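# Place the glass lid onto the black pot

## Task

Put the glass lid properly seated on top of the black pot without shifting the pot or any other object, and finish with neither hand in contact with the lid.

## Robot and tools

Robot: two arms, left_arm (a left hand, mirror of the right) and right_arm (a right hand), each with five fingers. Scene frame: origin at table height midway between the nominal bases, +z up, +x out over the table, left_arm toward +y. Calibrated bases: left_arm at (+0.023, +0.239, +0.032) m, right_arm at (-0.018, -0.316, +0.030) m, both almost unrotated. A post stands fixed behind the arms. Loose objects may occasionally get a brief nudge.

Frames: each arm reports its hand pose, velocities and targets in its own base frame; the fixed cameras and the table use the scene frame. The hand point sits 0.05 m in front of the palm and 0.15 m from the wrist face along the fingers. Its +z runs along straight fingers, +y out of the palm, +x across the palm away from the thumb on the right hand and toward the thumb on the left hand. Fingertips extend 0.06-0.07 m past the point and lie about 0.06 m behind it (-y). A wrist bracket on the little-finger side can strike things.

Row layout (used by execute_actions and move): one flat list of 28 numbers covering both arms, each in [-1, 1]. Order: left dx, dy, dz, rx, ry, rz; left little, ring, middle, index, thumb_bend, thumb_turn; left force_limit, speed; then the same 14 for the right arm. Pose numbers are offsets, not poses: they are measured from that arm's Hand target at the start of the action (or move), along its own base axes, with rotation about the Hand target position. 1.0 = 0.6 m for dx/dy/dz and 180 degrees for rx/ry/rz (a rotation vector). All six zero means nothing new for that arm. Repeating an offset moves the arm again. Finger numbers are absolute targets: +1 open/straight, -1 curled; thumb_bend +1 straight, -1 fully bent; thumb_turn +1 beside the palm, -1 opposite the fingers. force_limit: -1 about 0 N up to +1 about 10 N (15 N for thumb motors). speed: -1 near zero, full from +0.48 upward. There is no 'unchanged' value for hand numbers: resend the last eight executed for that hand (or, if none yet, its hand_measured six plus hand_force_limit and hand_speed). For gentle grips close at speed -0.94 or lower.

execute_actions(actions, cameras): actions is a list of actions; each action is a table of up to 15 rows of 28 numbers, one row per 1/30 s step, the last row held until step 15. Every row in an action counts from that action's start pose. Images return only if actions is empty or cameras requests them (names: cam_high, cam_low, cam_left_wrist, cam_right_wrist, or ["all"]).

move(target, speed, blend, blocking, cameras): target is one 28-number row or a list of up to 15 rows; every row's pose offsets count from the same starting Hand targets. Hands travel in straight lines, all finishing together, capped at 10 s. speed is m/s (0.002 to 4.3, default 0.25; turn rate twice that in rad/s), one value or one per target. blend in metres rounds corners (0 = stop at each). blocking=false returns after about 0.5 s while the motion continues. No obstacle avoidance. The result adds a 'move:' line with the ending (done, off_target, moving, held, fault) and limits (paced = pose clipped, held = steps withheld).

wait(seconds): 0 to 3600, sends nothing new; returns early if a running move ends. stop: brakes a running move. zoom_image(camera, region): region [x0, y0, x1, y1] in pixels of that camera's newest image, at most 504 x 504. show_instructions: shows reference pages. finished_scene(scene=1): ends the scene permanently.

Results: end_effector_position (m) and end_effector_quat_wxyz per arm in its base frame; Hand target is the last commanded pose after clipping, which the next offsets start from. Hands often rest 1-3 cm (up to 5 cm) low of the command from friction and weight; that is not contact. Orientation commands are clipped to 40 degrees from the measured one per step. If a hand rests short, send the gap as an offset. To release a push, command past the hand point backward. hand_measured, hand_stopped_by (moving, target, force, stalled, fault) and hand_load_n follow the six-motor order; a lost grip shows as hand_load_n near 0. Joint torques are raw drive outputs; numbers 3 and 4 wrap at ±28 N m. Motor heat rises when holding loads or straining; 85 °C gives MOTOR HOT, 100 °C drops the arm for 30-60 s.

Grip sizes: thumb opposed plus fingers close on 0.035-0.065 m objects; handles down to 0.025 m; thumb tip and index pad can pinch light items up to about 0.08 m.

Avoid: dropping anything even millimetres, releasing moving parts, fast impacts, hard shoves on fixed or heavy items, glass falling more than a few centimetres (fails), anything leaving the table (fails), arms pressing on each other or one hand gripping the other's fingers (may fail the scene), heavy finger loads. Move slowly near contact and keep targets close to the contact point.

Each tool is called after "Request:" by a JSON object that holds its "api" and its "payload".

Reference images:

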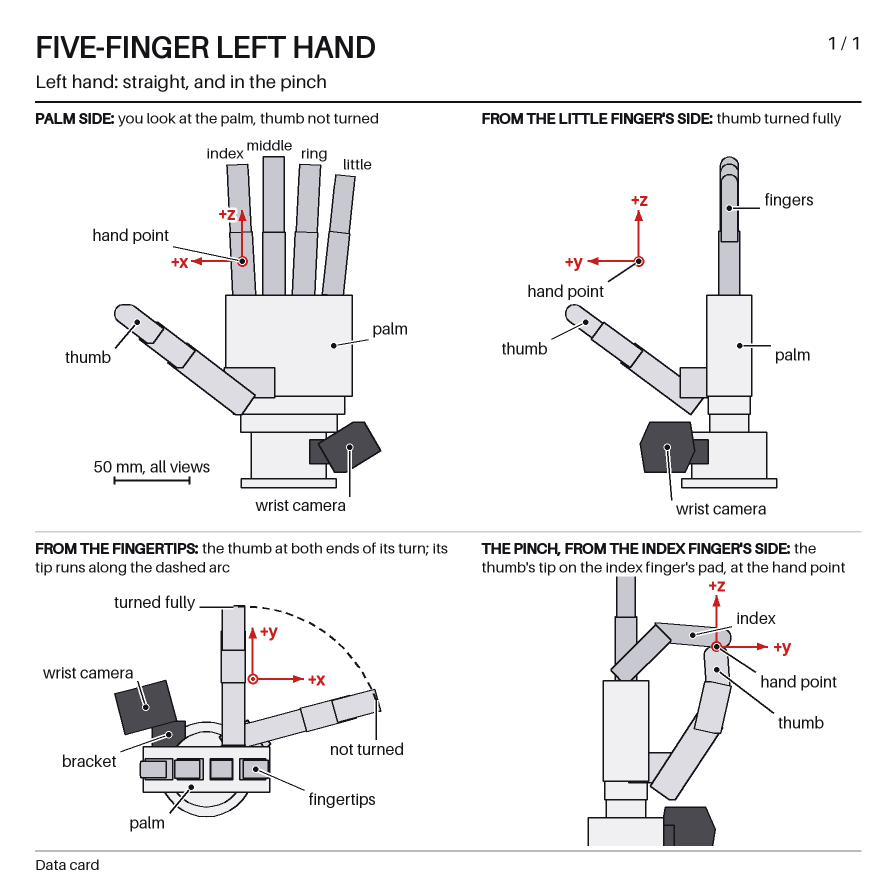

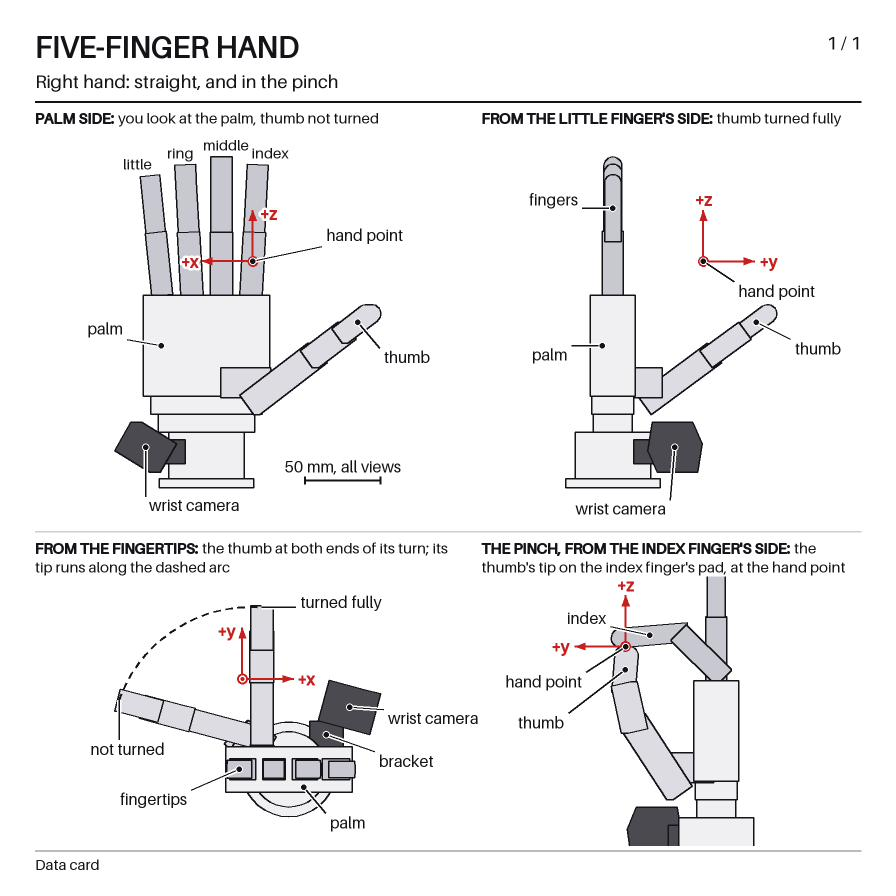

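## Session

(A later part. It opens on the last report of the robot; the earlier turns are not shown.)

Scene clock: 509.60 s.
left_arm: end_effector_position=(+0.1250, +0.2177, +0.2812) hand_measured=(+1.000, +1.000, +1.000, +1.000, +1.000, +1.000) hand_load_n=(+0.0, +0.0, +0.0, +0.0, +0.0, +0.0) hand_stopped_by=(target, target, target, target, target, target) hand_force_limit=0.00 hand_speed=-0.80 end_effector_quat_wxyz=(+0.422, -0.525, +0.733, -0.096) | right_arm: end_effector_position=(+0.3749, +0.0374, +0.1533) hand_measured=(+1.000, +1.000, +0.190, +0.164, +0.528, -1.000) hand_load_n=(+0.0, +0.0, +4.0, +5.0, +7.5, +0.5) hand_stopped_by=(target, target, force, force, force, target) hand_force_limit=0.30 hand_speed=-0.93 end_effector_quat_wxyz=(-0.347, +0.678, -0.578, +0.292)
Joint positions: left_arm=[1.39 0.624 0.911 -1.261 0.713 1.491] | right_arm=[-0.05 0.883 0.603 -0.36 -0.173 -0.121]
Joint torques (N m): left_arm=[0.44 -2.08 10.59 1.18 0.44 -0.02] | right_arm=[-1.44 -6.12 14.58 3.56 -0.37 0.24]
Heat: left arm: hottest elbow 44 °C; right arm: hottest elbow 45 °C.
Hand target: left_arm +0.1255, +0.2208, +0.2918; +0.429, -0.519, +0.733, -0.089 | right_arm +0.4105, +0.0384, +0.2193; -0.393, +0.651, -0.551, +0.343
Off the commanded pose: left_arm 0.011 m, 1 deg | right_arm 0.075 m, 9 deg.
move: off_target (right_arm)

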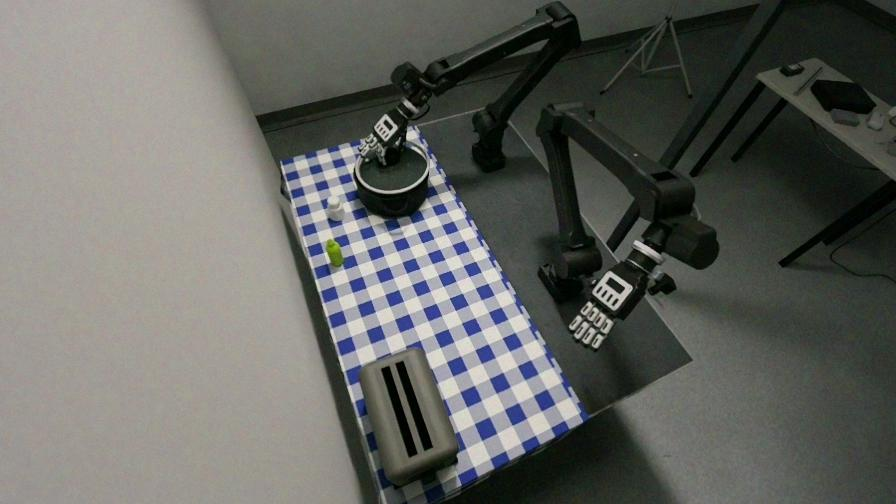

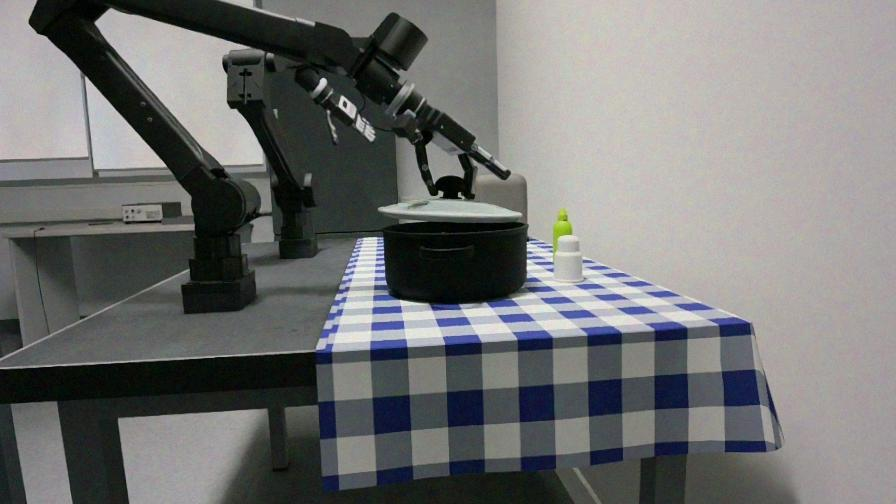

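Request:
{"api": "move", "payload": {"target": [0,0,0,0,0,0,1,1,1,1,1,1,0,-0.8,0.008,0.0,0.0,0.003,-0.0192,0,1,1,-0.1,-0.12,0.2,-1,0.3,-0.93], "speed": 0.04, "cameras": ["cam_high","cam_low"]}}

Request:
{"api": "zoom_image", "payload": {"camera": "cam_low", "region": [370, 130, 540, 310]}}

Request:
{"api": "zoom_image", "payload": {"camera": "cam_high", "region": [345, 130, 440, 225]}}

Scene clock: 517.93 s.
left_arm: end_effector_position=(+0.1250, +0.2177, +0.2812) hand_measured=(+1.000, +1.000, +1.000, +1.000, +1.000, +1.000) hand_load_n=(-0.5, +0.0, +0.0, +0.0, +0.0, +0.0) hand_stopped_by=(target, target, target, target, target, target) hand_force_limit=0.00 hand_speed=-0.80 end_effector_quat_wxyz=(+0.422, -0.525, +0.733, -0.096) | right_arm: end_effector_position=(+0.3932, +0.0387, +0.1707) hand_measured=(+1.000, +1.000, +0.190, +0.164, +0.528, -1.000) hand_load_n=(+0.0, +0.0, +4.0, +5.0, +7.5, +0.5) hand_stopped_by=(target, target, force, force, force, target) hand_force_limit=0.30 hand_speed=-0.93 end_effector_quat_wxyz=(-0.376, +0.665, -0.560, +0.321)
Joint positions: left_arm=[1.39 0.624 0.911 -1.261 0.713 1.491] | right_arm=[-0.05 0.883 0.603 -0.266 -0.183 -0.116]
Joint torques (N m): left_arm=[0.38 -2.14 10.58 1.2 0.44 -0.02] | right_arm=[-2.14 -4.78 12.03 3.86 -0.29 0.27]
Heat: left arm: hottest elbow 44 °C; right arm: hottest elbow 46 °C.
Hand target: left_arm +0.1255, +0.2208, +0.2918; +0.429, -0.519, +0.733, -0.089 | right_arm +0.4153, +0.0384, +0.2193; -0.413, +0.638, -0.541, +0.360
Off the commanded pose: left_arm 0.011 m, 1 deg | right_arm 0.053 m, 7 deg.
move: off_target (right_arm)

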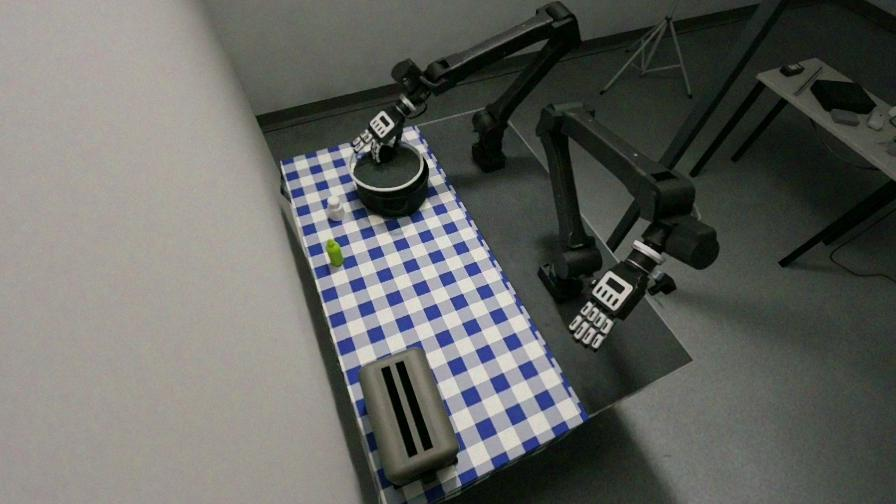

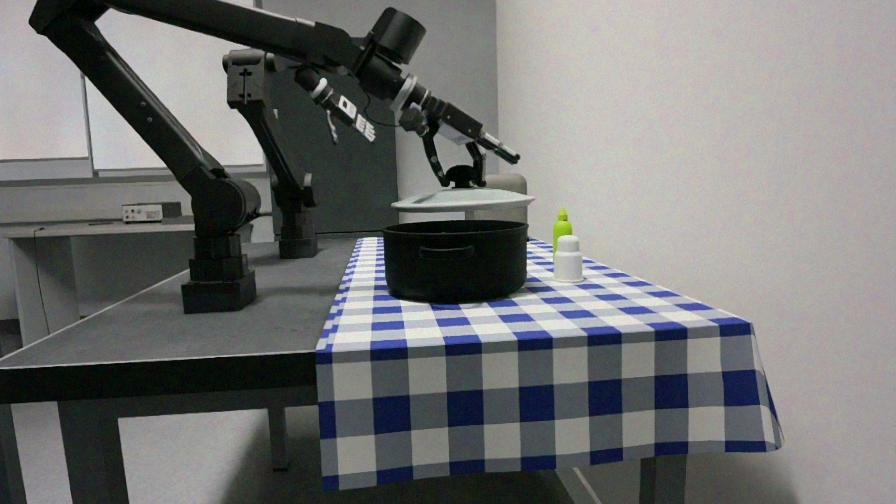

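Scaled by 2.800 from the camera's image (finer frame: 1280x720).

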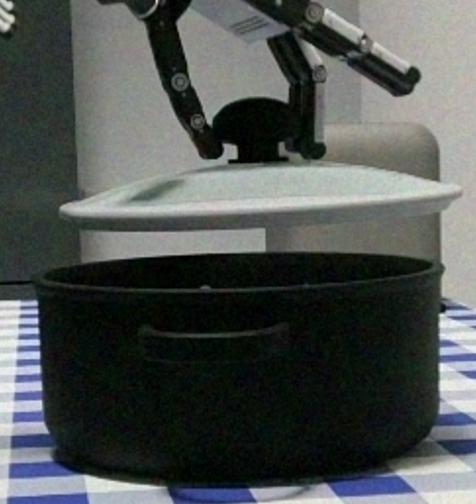

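Scaled by 5.305 from the camera's image (finer frame: 1280x720).

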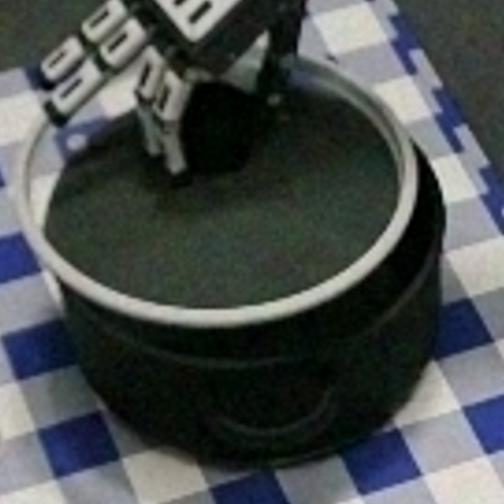

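Request:
{"api": "move", "payload": {"target": [0,0,0,0,0,0,1,1,1,1,1,1,0,-0.8,-0.0233,-0.0067,-0.045,-0.0013,0.0082,0,1,1,-0.1,-0.12,0.2,-1,0.3,-0.93], "speed": 0.04, "cameras": ["cam_high","cam_low"]}}

Request:
{"api": "zoom_image", "payload": {"camera": "cam_low", "region": [370, 130, 540, 310]}}

Request:
{"api": "zoom_image", "payload": {"camera": "cam_high", "region": [345, 130, 440, 225]}}

Scene clock: 527.40 s.
left_arm: end_effector_position=(+0.1250, +0.2177, +0.2812) hand_measured=(+1.000, +1.000, +1.000, +1.000, +1.000, +1.000) hand_load_n=(+0.0, +0.0, +0.0, +0.0, +0.0, +0.0) hand_stopped_by=(target, target, target, target, target, target) hand_force_limit=0.00 hand_speed=-0.80 end_effector_quat_wxyz=(+0.422, -0.525, +0.733, -0.096) | right_arm: end_effector_position=(+0.3872, +0.0376, +0.1570) hand_measured=(+1.000, +1.000, +0.190, +0.164, +0.528, -1.000) hand_load_n=(+0.0, -0.5, +4.0, +5.0, +7.5, +0.0) hand_stopped_by=(target, target, force, force, force, target) hand_force_limit=0.30 hand_speed=-0.93 end_effector_quat_wxyz=(-0.375, +0.665, -0.563, +0.317)
Joint positions: left_arm=[1.39 0.624 0.911 -1.261 0.713 1.491] | right_arm=[-0.057 0.882 0.568 -0.241 -0.192 -0.116]
Joint torques (N m): left_arm=[0.44 -2.08 10.59 1.18 0.44 -0.02] | right_arm=[-2.61 -5.77 9.95 3.77 -0.32 0.13]
Heat: left arm: hottest elbow 44 °C; right arm: hottest elbow 46 °C.
Hand target: left_arm +0.1255, +0.2208, +0.2918; +0.429, -0.519, +0.733, -0.089 | right_arm +0.4013, +0.0344, +0.1922; -0.404, +0.644, -0.545, +0.353
Off the commanded pose: left_arm 0.011 m, 1 deg | right_arm 0.038 m, 6 deg.
move: off_target (right_arm)

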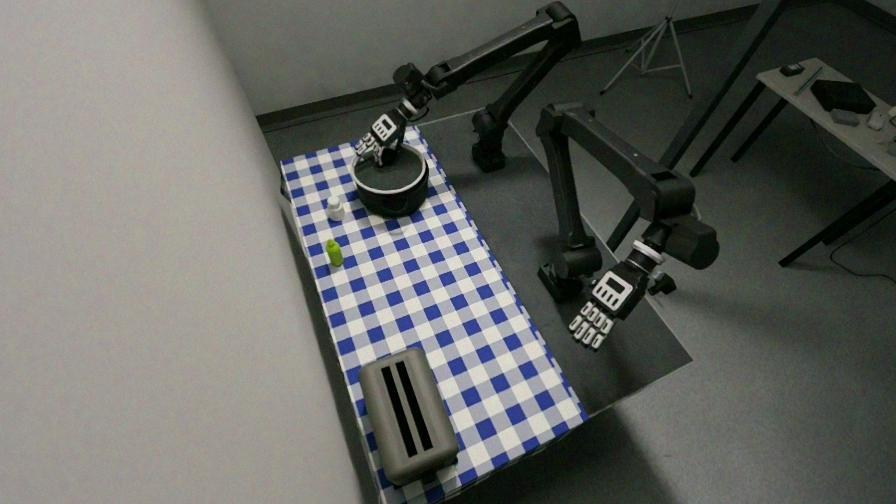

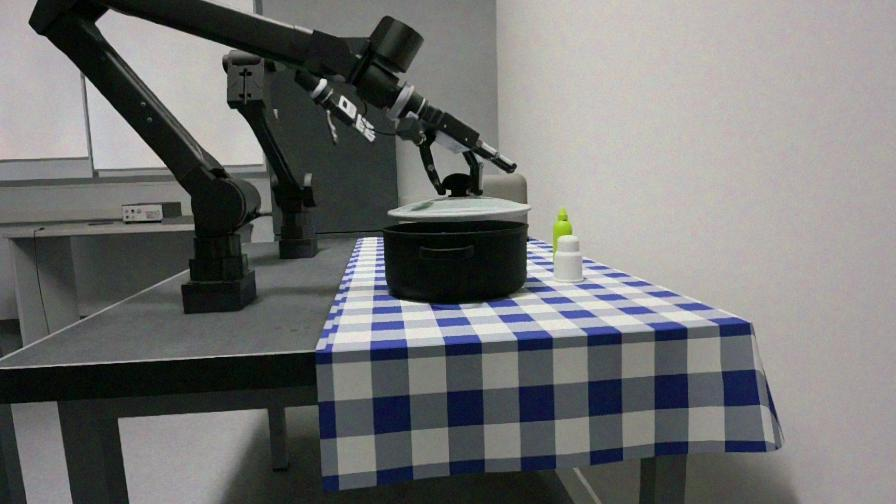

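Scaled by 2.800 from the camera's image (finer frame: 1280x720).

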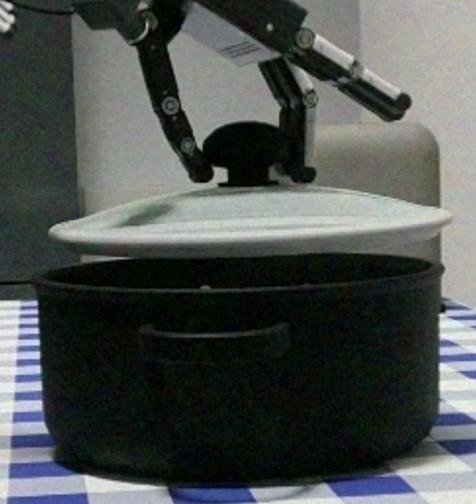

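Scaled by 5.305 from the camera's image (finer frame: 1280x720).

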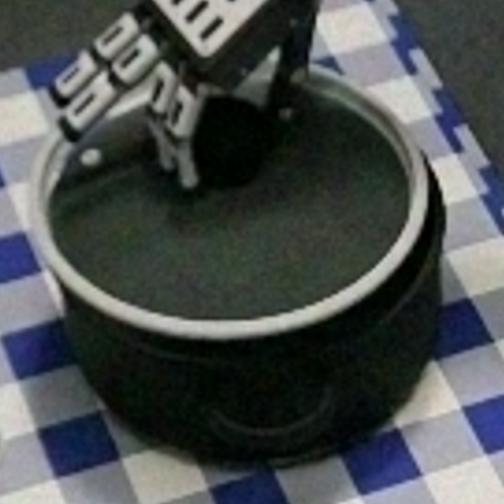

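Request:
{"api": "move", "payload": {"target": [0,0,0,0,0,0,1,1,1,1,1,1,0,-0.8,-0.0225,-0.0067,-0.022,-0.0008,0.005,0,1,1,-0.1,-0.12,0.2,-1,0.3,-0.93], "speed": 0.04, "cameras": ["cam_high","cam_low"]}}

Request:
{"api": "zoom_image", "payload": {"camera": "cam_low", "region": [370, 130, 540, 310]}}

Request:
{"api": "zoom_image", "payload": {"camera": "cam_high", "region": [345, 130, 440, 225]}}

Scene clock: 535.33 s.
left_arm: end_effector_position=(+0.1250, +0.2177, +0.2812) hand_measured=(+1.000, +1.000, +1.000, +1.000, +1.000, +1.000) hand_load_n=(+0.0, +0.0, +0.0, +0.0, +0.0, -0.5) hand_stopped_by=(target, target, target, target, target, target) hand_force_limit=0.00 hand_speed=-0.80 end_effector_quat_wxyz=(+0.422, -0.525, +0.733, -0.096) | right_arm: end_effector_position=(+0.3752, +0.0343, +0.1470) hand_measured=(+1.000, +1.000, +0.190, +0.164, +0.528, -1.000) hand_load_n=(+0.0, +0.0, +4.0, +5.5, +7.5, +0.5) hand_stopped_by=(target, target, force, force, force, target) hand_force_limit=0.30 hand_speed=-0.93 end_effector_quat_wxyz=(-0.375, +0.663, -0.568, +0.313)
Joint positions: left_arm=[1.39 0.624 0.911 -1.261 0.713 1.491] | right_arm=[-0.075 0.853 0.53 -0.24 -0.205 -0.116]
Joint torques (N m): left_arm=[0.44 -2.14 10.59 1.18 0.45 -0.02] | right_arm=[-2.9 -5.19 9.83 3.33 -0.33 0.04]
Heat: left arm: hottest elbow 44 °C; right arm: hottest elbow 46 °C.
Hand target: left_arm +0.1255, +0.2208, +0.2918; +0.429, -0.519, +0.733, -0.089 | right_arm +0.3878, +0.0304, +0.1789; -0.399, +0.647, -0.548, +0.348
Off the commanded pose: left_arm 0.011 m, 1 deg | right_arm 0.035 m, 6 deg.
move: off_target (right_arm)

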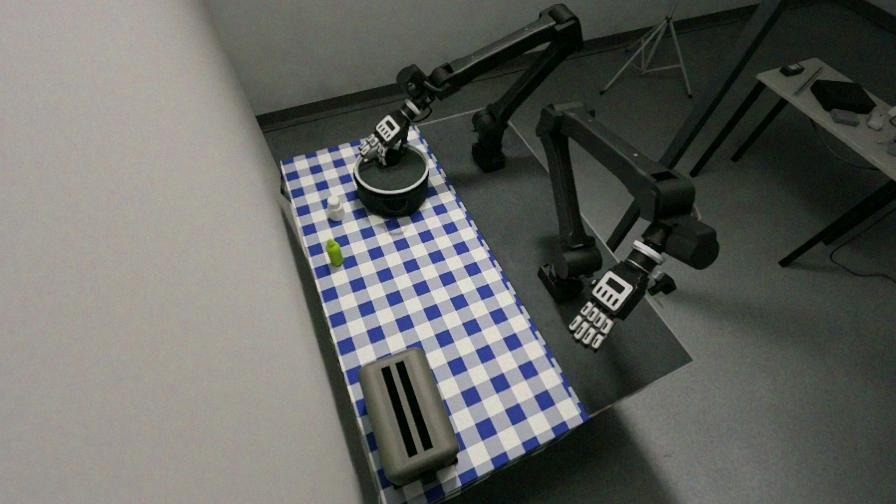

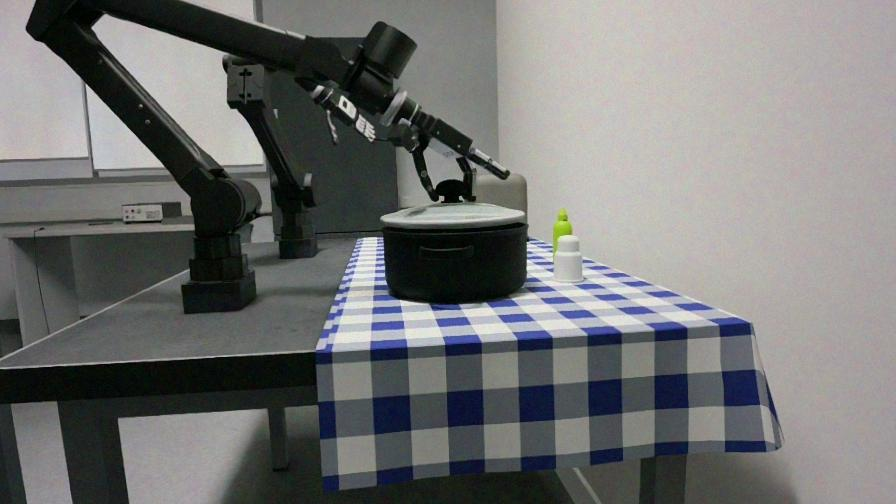

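Scaled by 2.800 from the camera's image (finer frame: 1280x720).

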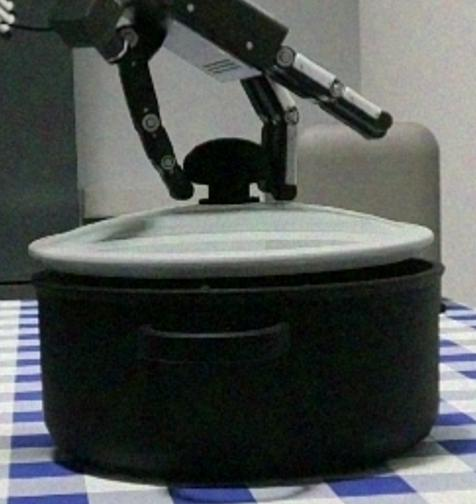

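Scaled by 5.305 from the camera's image (finer frame: 1280x720).

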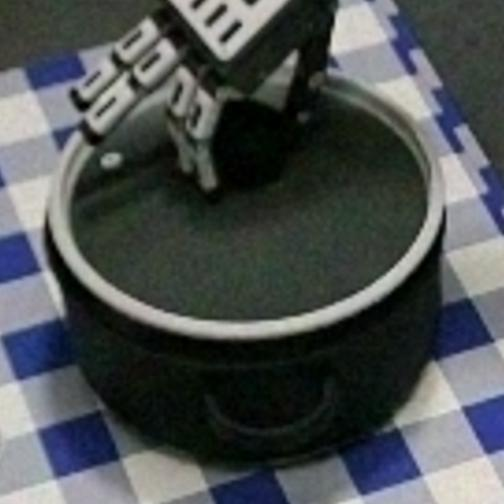

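Request:
{"api": "move", "payload": {"target": [0,0,0,0,0,0,1,1,1,1,1,1,0,-0.8,0.01,0.0147,-0.012,0.0005,-0.004,0,1,1,-0.1,-0.12,0.2,-1,0.3,-0.93], "speed": 0.04, "cameras": ["cam_high","cam_low"]}}

Request:
{"api": "zoom_image", "payload": {"camera": "cam_low", "region": [370, 130, 540, 310]}}

Request:
{"api": "zoom_image", "payload": {"camera": "cam_high", "region": [345, 130, 440, 225]}}

Scene clock: 545.30 s.
left_arm: end_effector_position=(+0.1250, +0.2177, +0.2812) hand_measured=(+1.000, +1.000, +1.000, +1.000, +1.000, +1.000) hand_load_n=(+0.0, +0.0, +0.0, +0.0, +0.0, +0.0) hand_stopped_by=(target, target, target, target, target, target) hand_force_limit=0.00 hand_speed=-0.80 end_effector_quat_wxyz=(+0.422, -0.525, +0.733, -0.096) | right_arm: end_effector_position=(+0.3793, +0.0354, +0.1464) hand_measured=(+1.000, +1.000, +0.190, +0.164, +0.528, -1.000) hand_load_n=(+0.0, +0.0, +4.0, +5.0, +7.5, +0.5) hand_stopped_by=(target, target, force, force, force, target) hand_force_limit=0.30 hand_speed=-0.93 end_effector_quat_wxyz=(-0.378, +0.659, -0.561, +0.328)
Joint positions: left_arm=[1.39 0.624 0.911 -1.261 0.713 1.491] | right_arm=[-0.06 0.853 0.514 -0.194 -0.182 -0.116]
Joint torques (N m): left_arm=[0.44 -2.14 10.59 1.18 0.45 -0.02] | right_arm=[-0.79 -3.6 9.74 4.08 -0.17 0.15]
Heat: left arm: hottest elbow 44 °C; right arm: hottest elbow 45 °C.
Hand target: left_arm +0.1255, +0.2208, +0.2918; +0.429, -0.519, +0.733, -0.089 | right_arm +0.3938, +0.0392, +0.1719; -0.403, +0.645, -0.546, +0.352
Off the commanded pose: left_arm 0.011 m, 1 deg | right_arm 0.029 m, 5 deg.
move: off_target (right_arm)

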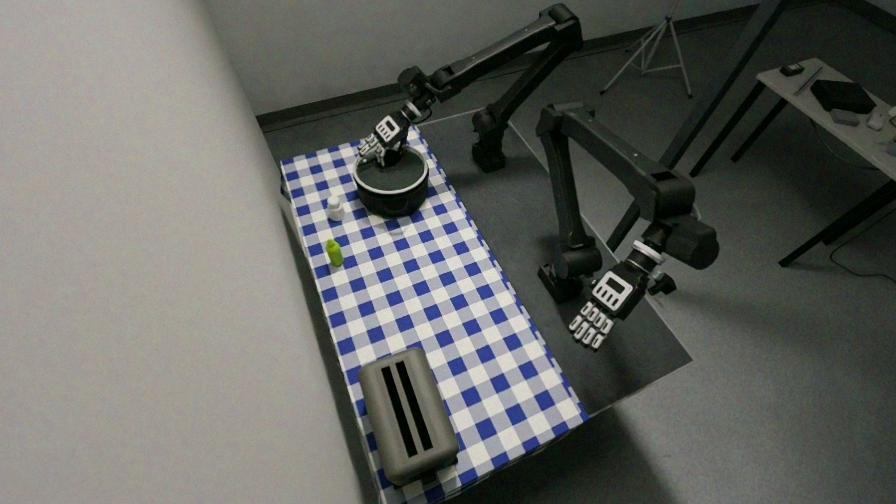

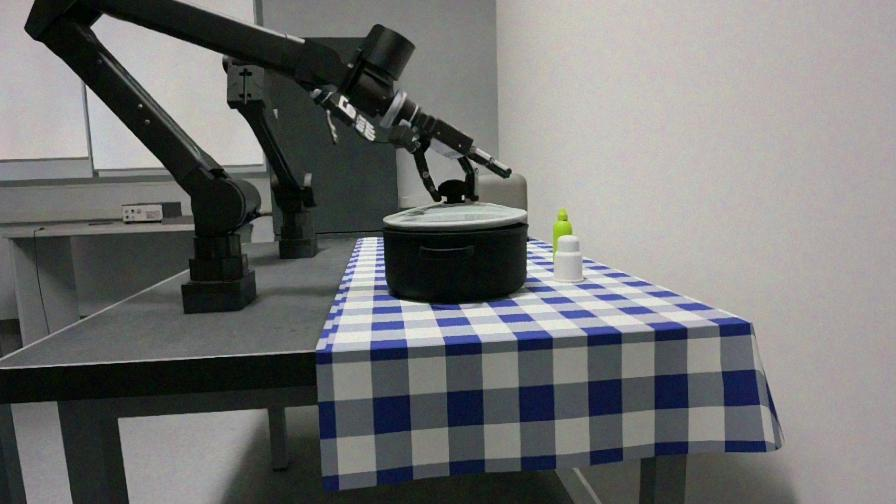

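Scaled by 2.800 from the camera's image (finer frame: 1280x720).

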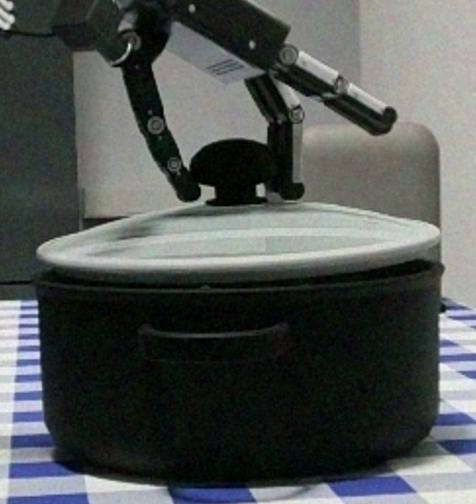

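Scaled by 5.305 from the camera's image (finer frame: 1280x720).

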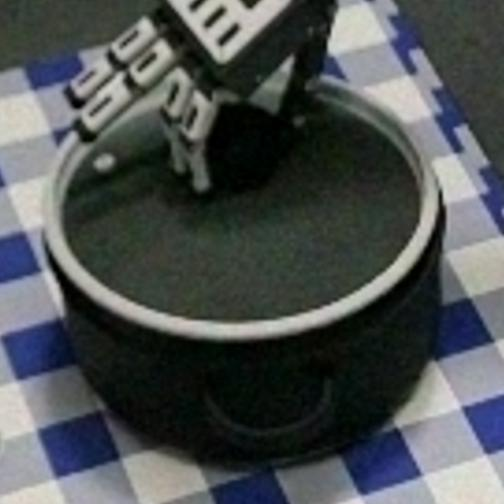

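Request:
{"api": "wait", "payload": {"seconds": 0.1, "cameras": ["all"]}}

Request:
{"api": "zoom_image", "payload": {"camera": "cam_right_wrist", "region": [380, 300, 640, 504]}}

Request:
{"api": "zoom_image", "payload": {"camera": "cam_right_wrist", "region": [380, 0, 580, 150]}}

Request:
{"api": "zoom_image", "payload": {"camera": "cam_right_wrist", "region": [640, 300, 896, 504]}}

Request:
{"api": "zoom_image", "payload": {"camera": "cam_high", "region": [365, 180, 415, 210]}}

Scene clock: 554.60 s.
left_arm: end_effector_position=(+0.1250, +0.2177, +0.2812) hand_measured=(+1.000, +1.000, +1.000, +1.000, +1.000, +1.000) hand_load_n=(+0.0, +0.0, +0.0, +0.0, +0.0, +0.0) hand_stopped_by=(target, target, target, target, target, target) hand_force_limit=0.00 hand_speed=-0.80 end_effector_quat_wxyz=(+0.422, -0.525, +0.733, -0.096) | right_arm: end_effector_position=(+0.3793, +0.0354, +0.1464) hand_measured=(+1.000, +1.000, +0.190, +0.164, +0.528, -1.000) hand_load_n=(+0.0, +0.0, +4.0, +5.0, +7.5, +0.5) hand_stopped_by=(target, target, force, force, force, target) hand_force_limit=0.30 hand_speed=-0.93 end_effector_quat_wxyz=(-0.378, +0.659, -0.561, +0.328)
Joint positions: left_arm=[1.39 0.624 0.911 -1.261 0.713 1.491] | right_arm=[-0.06 0.853 0.514 -0.194 -0.182 -0.116]
Joint torques (N m): left_arm=[0.38 -2.14 10.59 1.2 0.45 -0.03] | right_arm=[-0.03 -4.31 9.73 4.03 -0.19 0.22]
Heat: left arm: hottest elbow 44 °C; right arm: hottest elbow 44 °C.
Hand target: left_arm +0.1255, +0.2208, +0.2918; +0.429, -0.519, +0.733, -0.089 | right_arm +0.3938, +0.0392, +0.1719; -0.403, +0.645, -0.546, +0.352
Off the commanded pose: left_arm 0.011 m, 1 deg | right_arm 0.029 m, 5 deg.
wait: 0.10 s; at rest from the start
cam_right_wrist: T_world_to_cam=[[-0.45856, -0.37922, -0.80369, 0.29651], [-0.67454, 0.73732, 0.03696, 0.22776], [0.57855, 0.55907, -0.5939, -0.03438]] pos_world=[0.30949, -0.03626, 0.20947]

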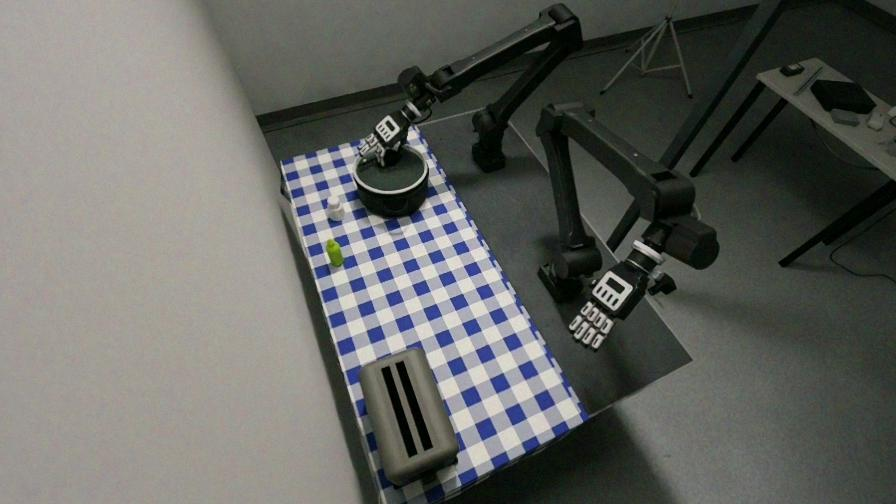

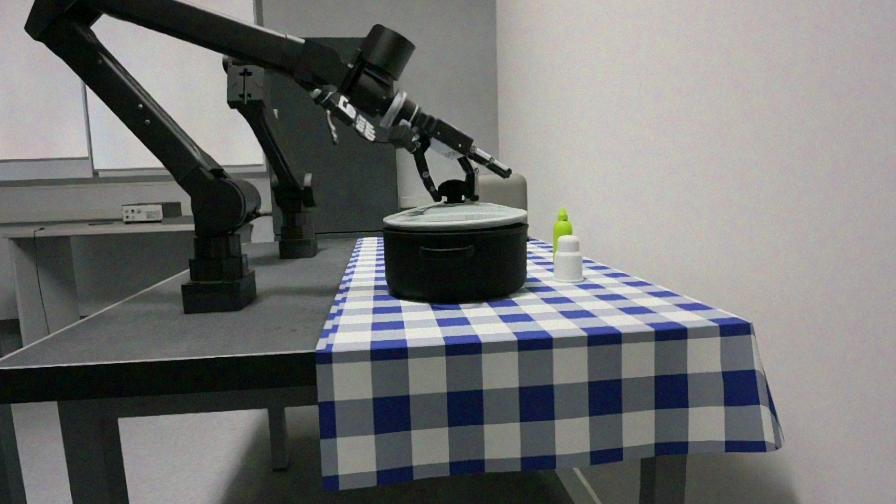

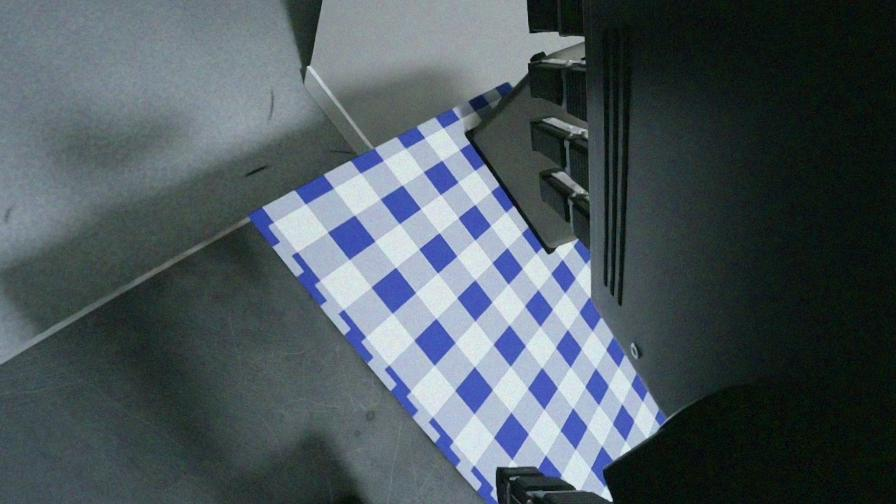

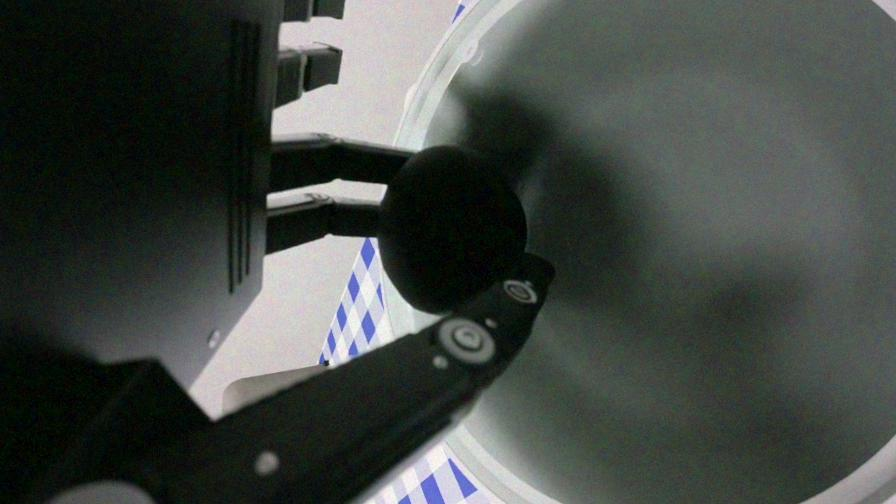

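Scaled by 1.938 from the camera's image (finer frame: 1280x720).

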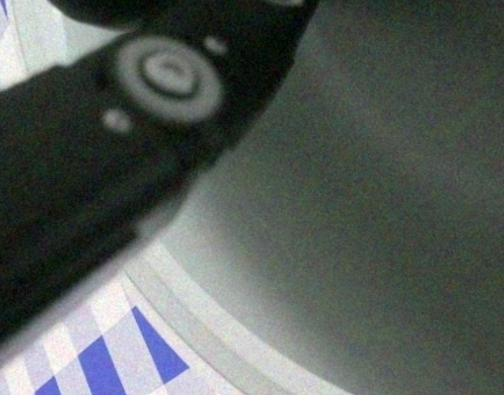

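Scaled by 2.520 from the camera's image (finer frame: 1280x720).

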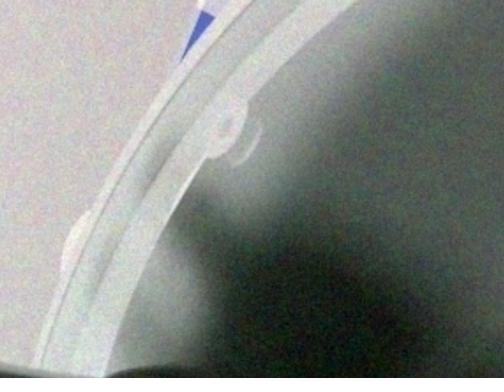

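Scaled by 1.969 from the camera's image (finer frame: 1280x720).

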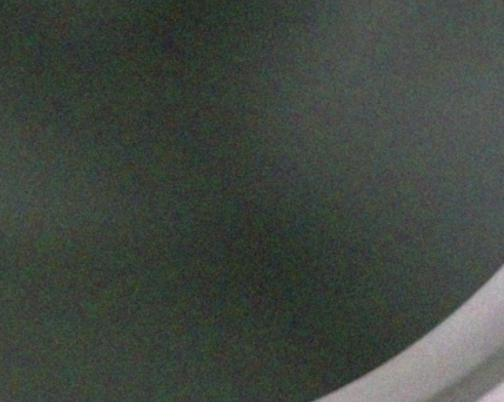

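Scaled by 10.080 from the camera's image (finer frame: 1280x720).

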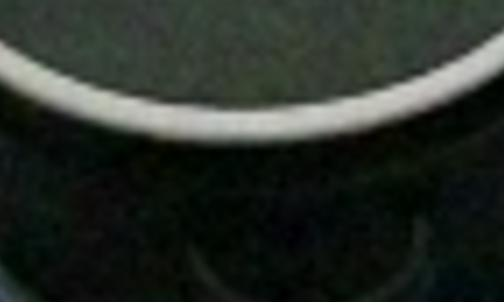

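Request:
{"api": "move", "payload": {"target": [0,0,0,0,0,0,1,1,1,1,1,1,0,-0.8,-0.001,0.0055,-0.0133,-0.0004,0.0022,0,1,1,-0.1,-0.12,0.2,-1,0.3,-0.93], "speed": 0.04, "cameras": ["cam_high","cam_low"]}}

Request:
{"api": "zoom_image", "payload": {"camera": "cam_low", "region": [370, 130, 540, 310]}}

Request:
{"api": "zoom_image", "payload": {"camera": "cam_high", "region": [345, 130, 440, 225]}}

Scene clock: 573.17 s.
left_arm: end_effector_position=(+0.1250, +0.2177, +0.2812) hand_measured=(+1.000, +1.000, +1.000, +1.000, +1.000, +1.000) hand_load_n=(+0.0, +0.0, -0.5, +0.0, +0.0, +0.0) hand_stopped_by=(target, target, target, target, target, target) hand_force_limit=0.00 hand_speed=-0.80 end_effector_quat_wxyz=(+0.422, -0.525, +0.733, -0.096) | right_arm: end_effector_position=(+0.3777, +0.0383, +0.1383) hand_measured=(+1.000, +1.000, +0.190, +0.164, +0.528, -1.000) hand_load_n=(+0.0, +0.0, +4.0, +5.0, +8.0, +0.5) hand_stopped_by=(target, target, force, force, force, target) hand_force_limit=0.30 hand_speed=-0.93 end_effector_quat_wxyz=(-0.375, +0.662, -0.561, +0.327)
Joint positions: left_arm=[1.39 0.624 0.911 -1.261 0.713 1.491] | right_arm=[-0.046 0.86 0.499 -0.177 -0.169 -0.115]
Joint torques (N m): left_arm=[0.44 -2.08 10.58 1.2 0.44 -0.02] | right_arm=[-1.14 -3.19 10 3.84 -0.21 0.21]
Heat: left arm: hottest elbow 44 °C; right arm: hottest elbow 43 °C.
Hand target: left_arm +0.1255, +0.2208, +0.2918; +0.429, -0.519, +0.733, -0.089 | right_arm +0.3932, +0.0425, +0.1640; -0.401, +0.646, -0.547, +0.350
Off the commanded pose: left_arm 0.011 m, 1 deg | right_arm 0.030 m, 5 deg.
move: off_target (right_arm)

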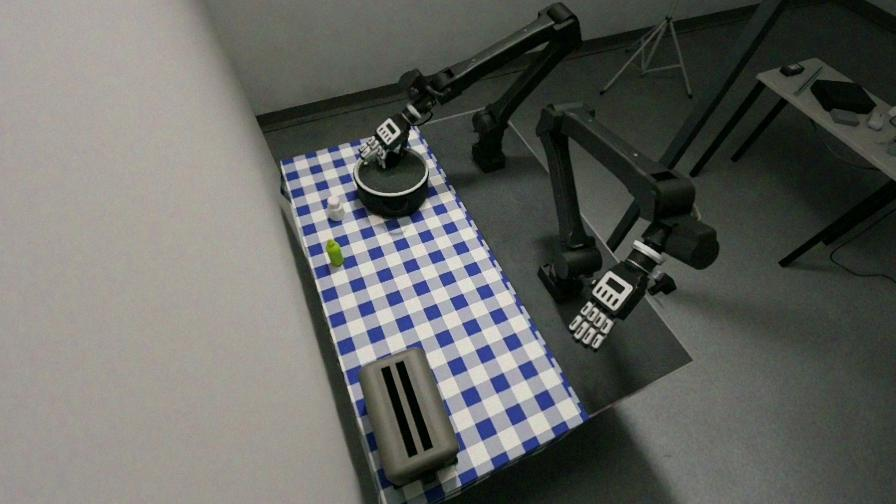

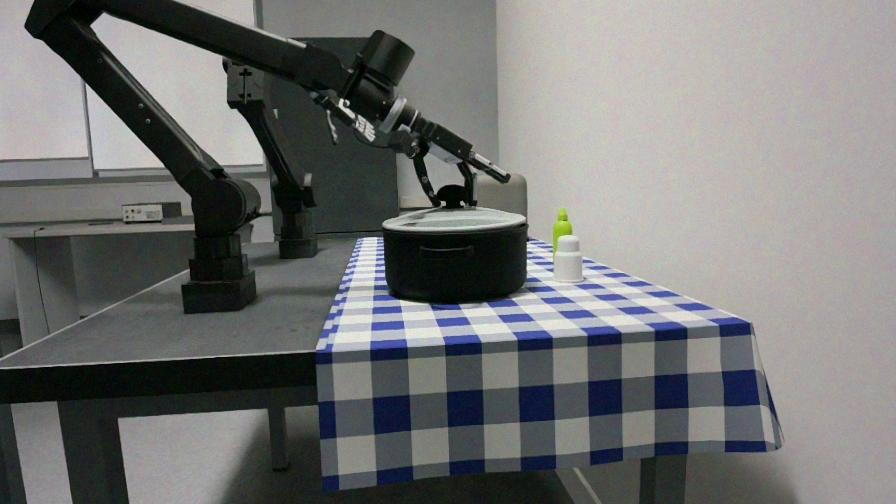

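Scaled by 2.800 from the camera's image (finer frame: 1280x720).

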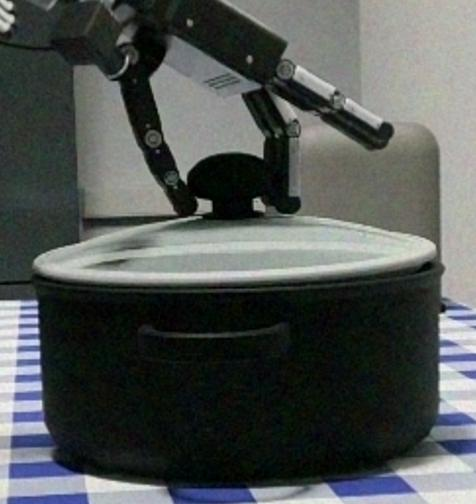

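Scaled by 5.305 from the camera's image (finer frame: 1280x720).

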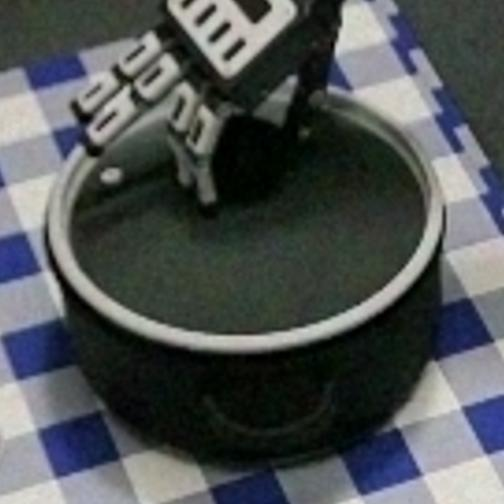

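Request:
{"api": "move", "payload": {"target": [0,0,0,0,0,0,1,1,1,1,1,1,0,-0.8,0.0035,0.003,-0.0117,0,0,0,1,1,-0.1,-0.12,0.2,-1,0.3,-0.93], "speed": 0.03, "cameras": ["cam_high","cam_low"]}}

Request:
{"api": "zoom_image", "payload": {"camera": "cam_low", "region": [375, 195, 455, 250]}}

Request:
{"api": "zoom_image", "payload": {"camera": "cam_low", "region": [455, 195, 535, 250]}}

Request:
{"api": "zoom_image", "payload": {"camera": "cam_high", "region": [345, 130, 440, 225]}}

Scene clock: 583.00 s.
left_arm: end_effector_position=(+0.1250, +0.2177, +0.2812) hand_measured=(+1.000, +1.000, +1.000, +1.000, +1.000, +1.000) hand_load_n=(+0.0, +0.0, +0.0, +0.0, +0.0, +0.0) hand_stopped_by=(target, target, target, target, target, target) hand_force_limit=0.00 hand_speed=-0.80 end_effector_quat_wxyz=(+0.422, -0.525, +0.733, -0.096) | right_arm: end_effector_position=(+0.3810, +0.0397, +0.1336) hand_measured=(+1.000, +1.000, +0.190, +0.164, +0.528, -1.000) hand_load_n=(+0.0, +0.0, +4.0, +5.0, +7.0, +0.0) hand_stopped_by=(target, target, force, force, force, target) hand_force_limit=0.30 hand_speed=-0.93 end_effector_quat_wxyz=(-0.376, +0.661, -0.560, +0.329)
Joint positions: left_arm=[1.39 0.624 0.911 -1.261 0.713 1.491] | right_arm=[-0.039 0.877 0.49 -0.146 -0.162 -0.112]
Joint torques (N m): left_arm=[0.38 -2.02 10.58 1.18 0.44 -0.02] | right_arm=[0.21 -3.9 9.47 3.75 -0.14 0.26]
Heat: left arm: hottest elbow 44 °C; right arm: hottest elbow 43 °C.
Hand target: left_arm +0.1255, +0.2208, +0.2918; +0.429, -0.519, +0.733, -0.089 | right_arm +0.3953, +0.0442, +0.1567; -0.401, +0.646, -0.547, +0.350
Off the commanded pose: left_arm 0.011 m, 1 deg | right_arm 0.028 m, 4 deg.
move: off_target (right_arm)

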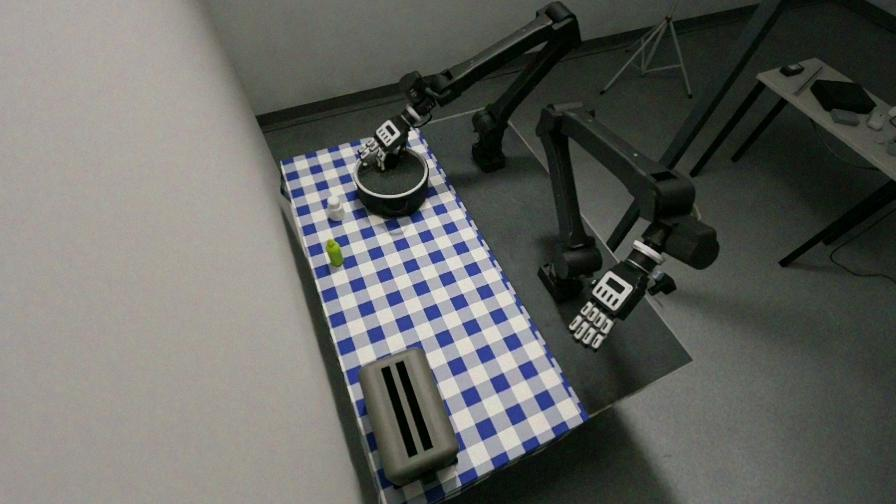

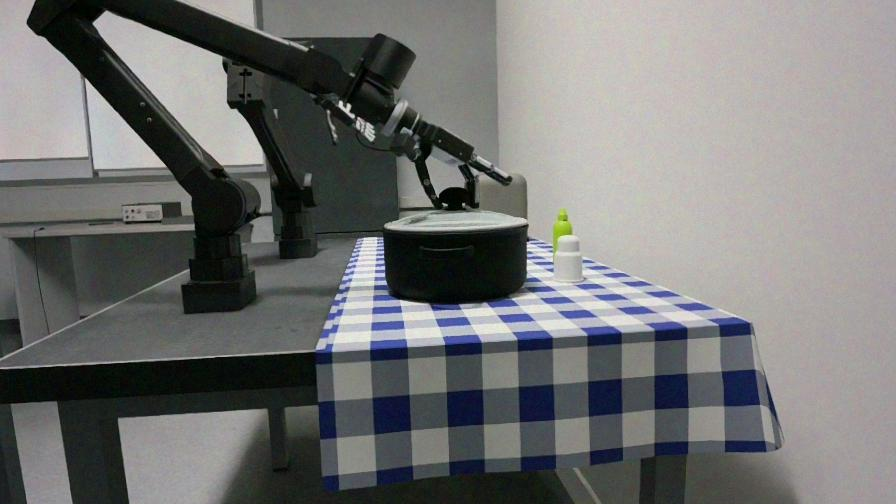

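Scaled by 6.300 from the camera's image (finer frame: 1280x720).

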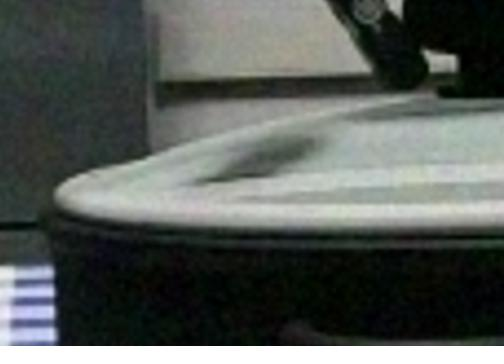

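Scaled by 6.300 from the camera's image (finer frame: 1280x720).

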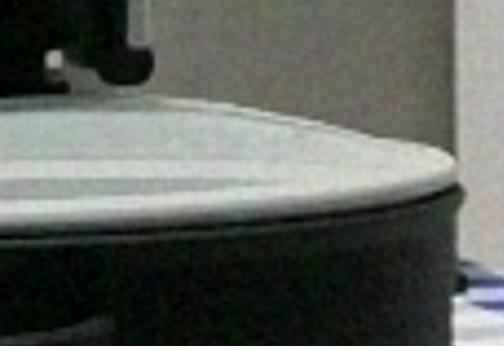

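Scaled by 5.305 from the camera's image (finer frame: 1280x720).

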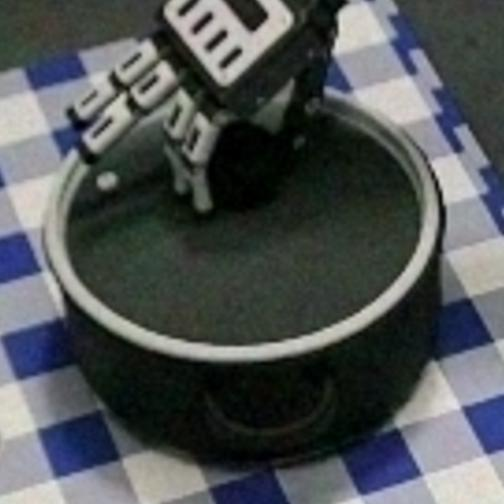

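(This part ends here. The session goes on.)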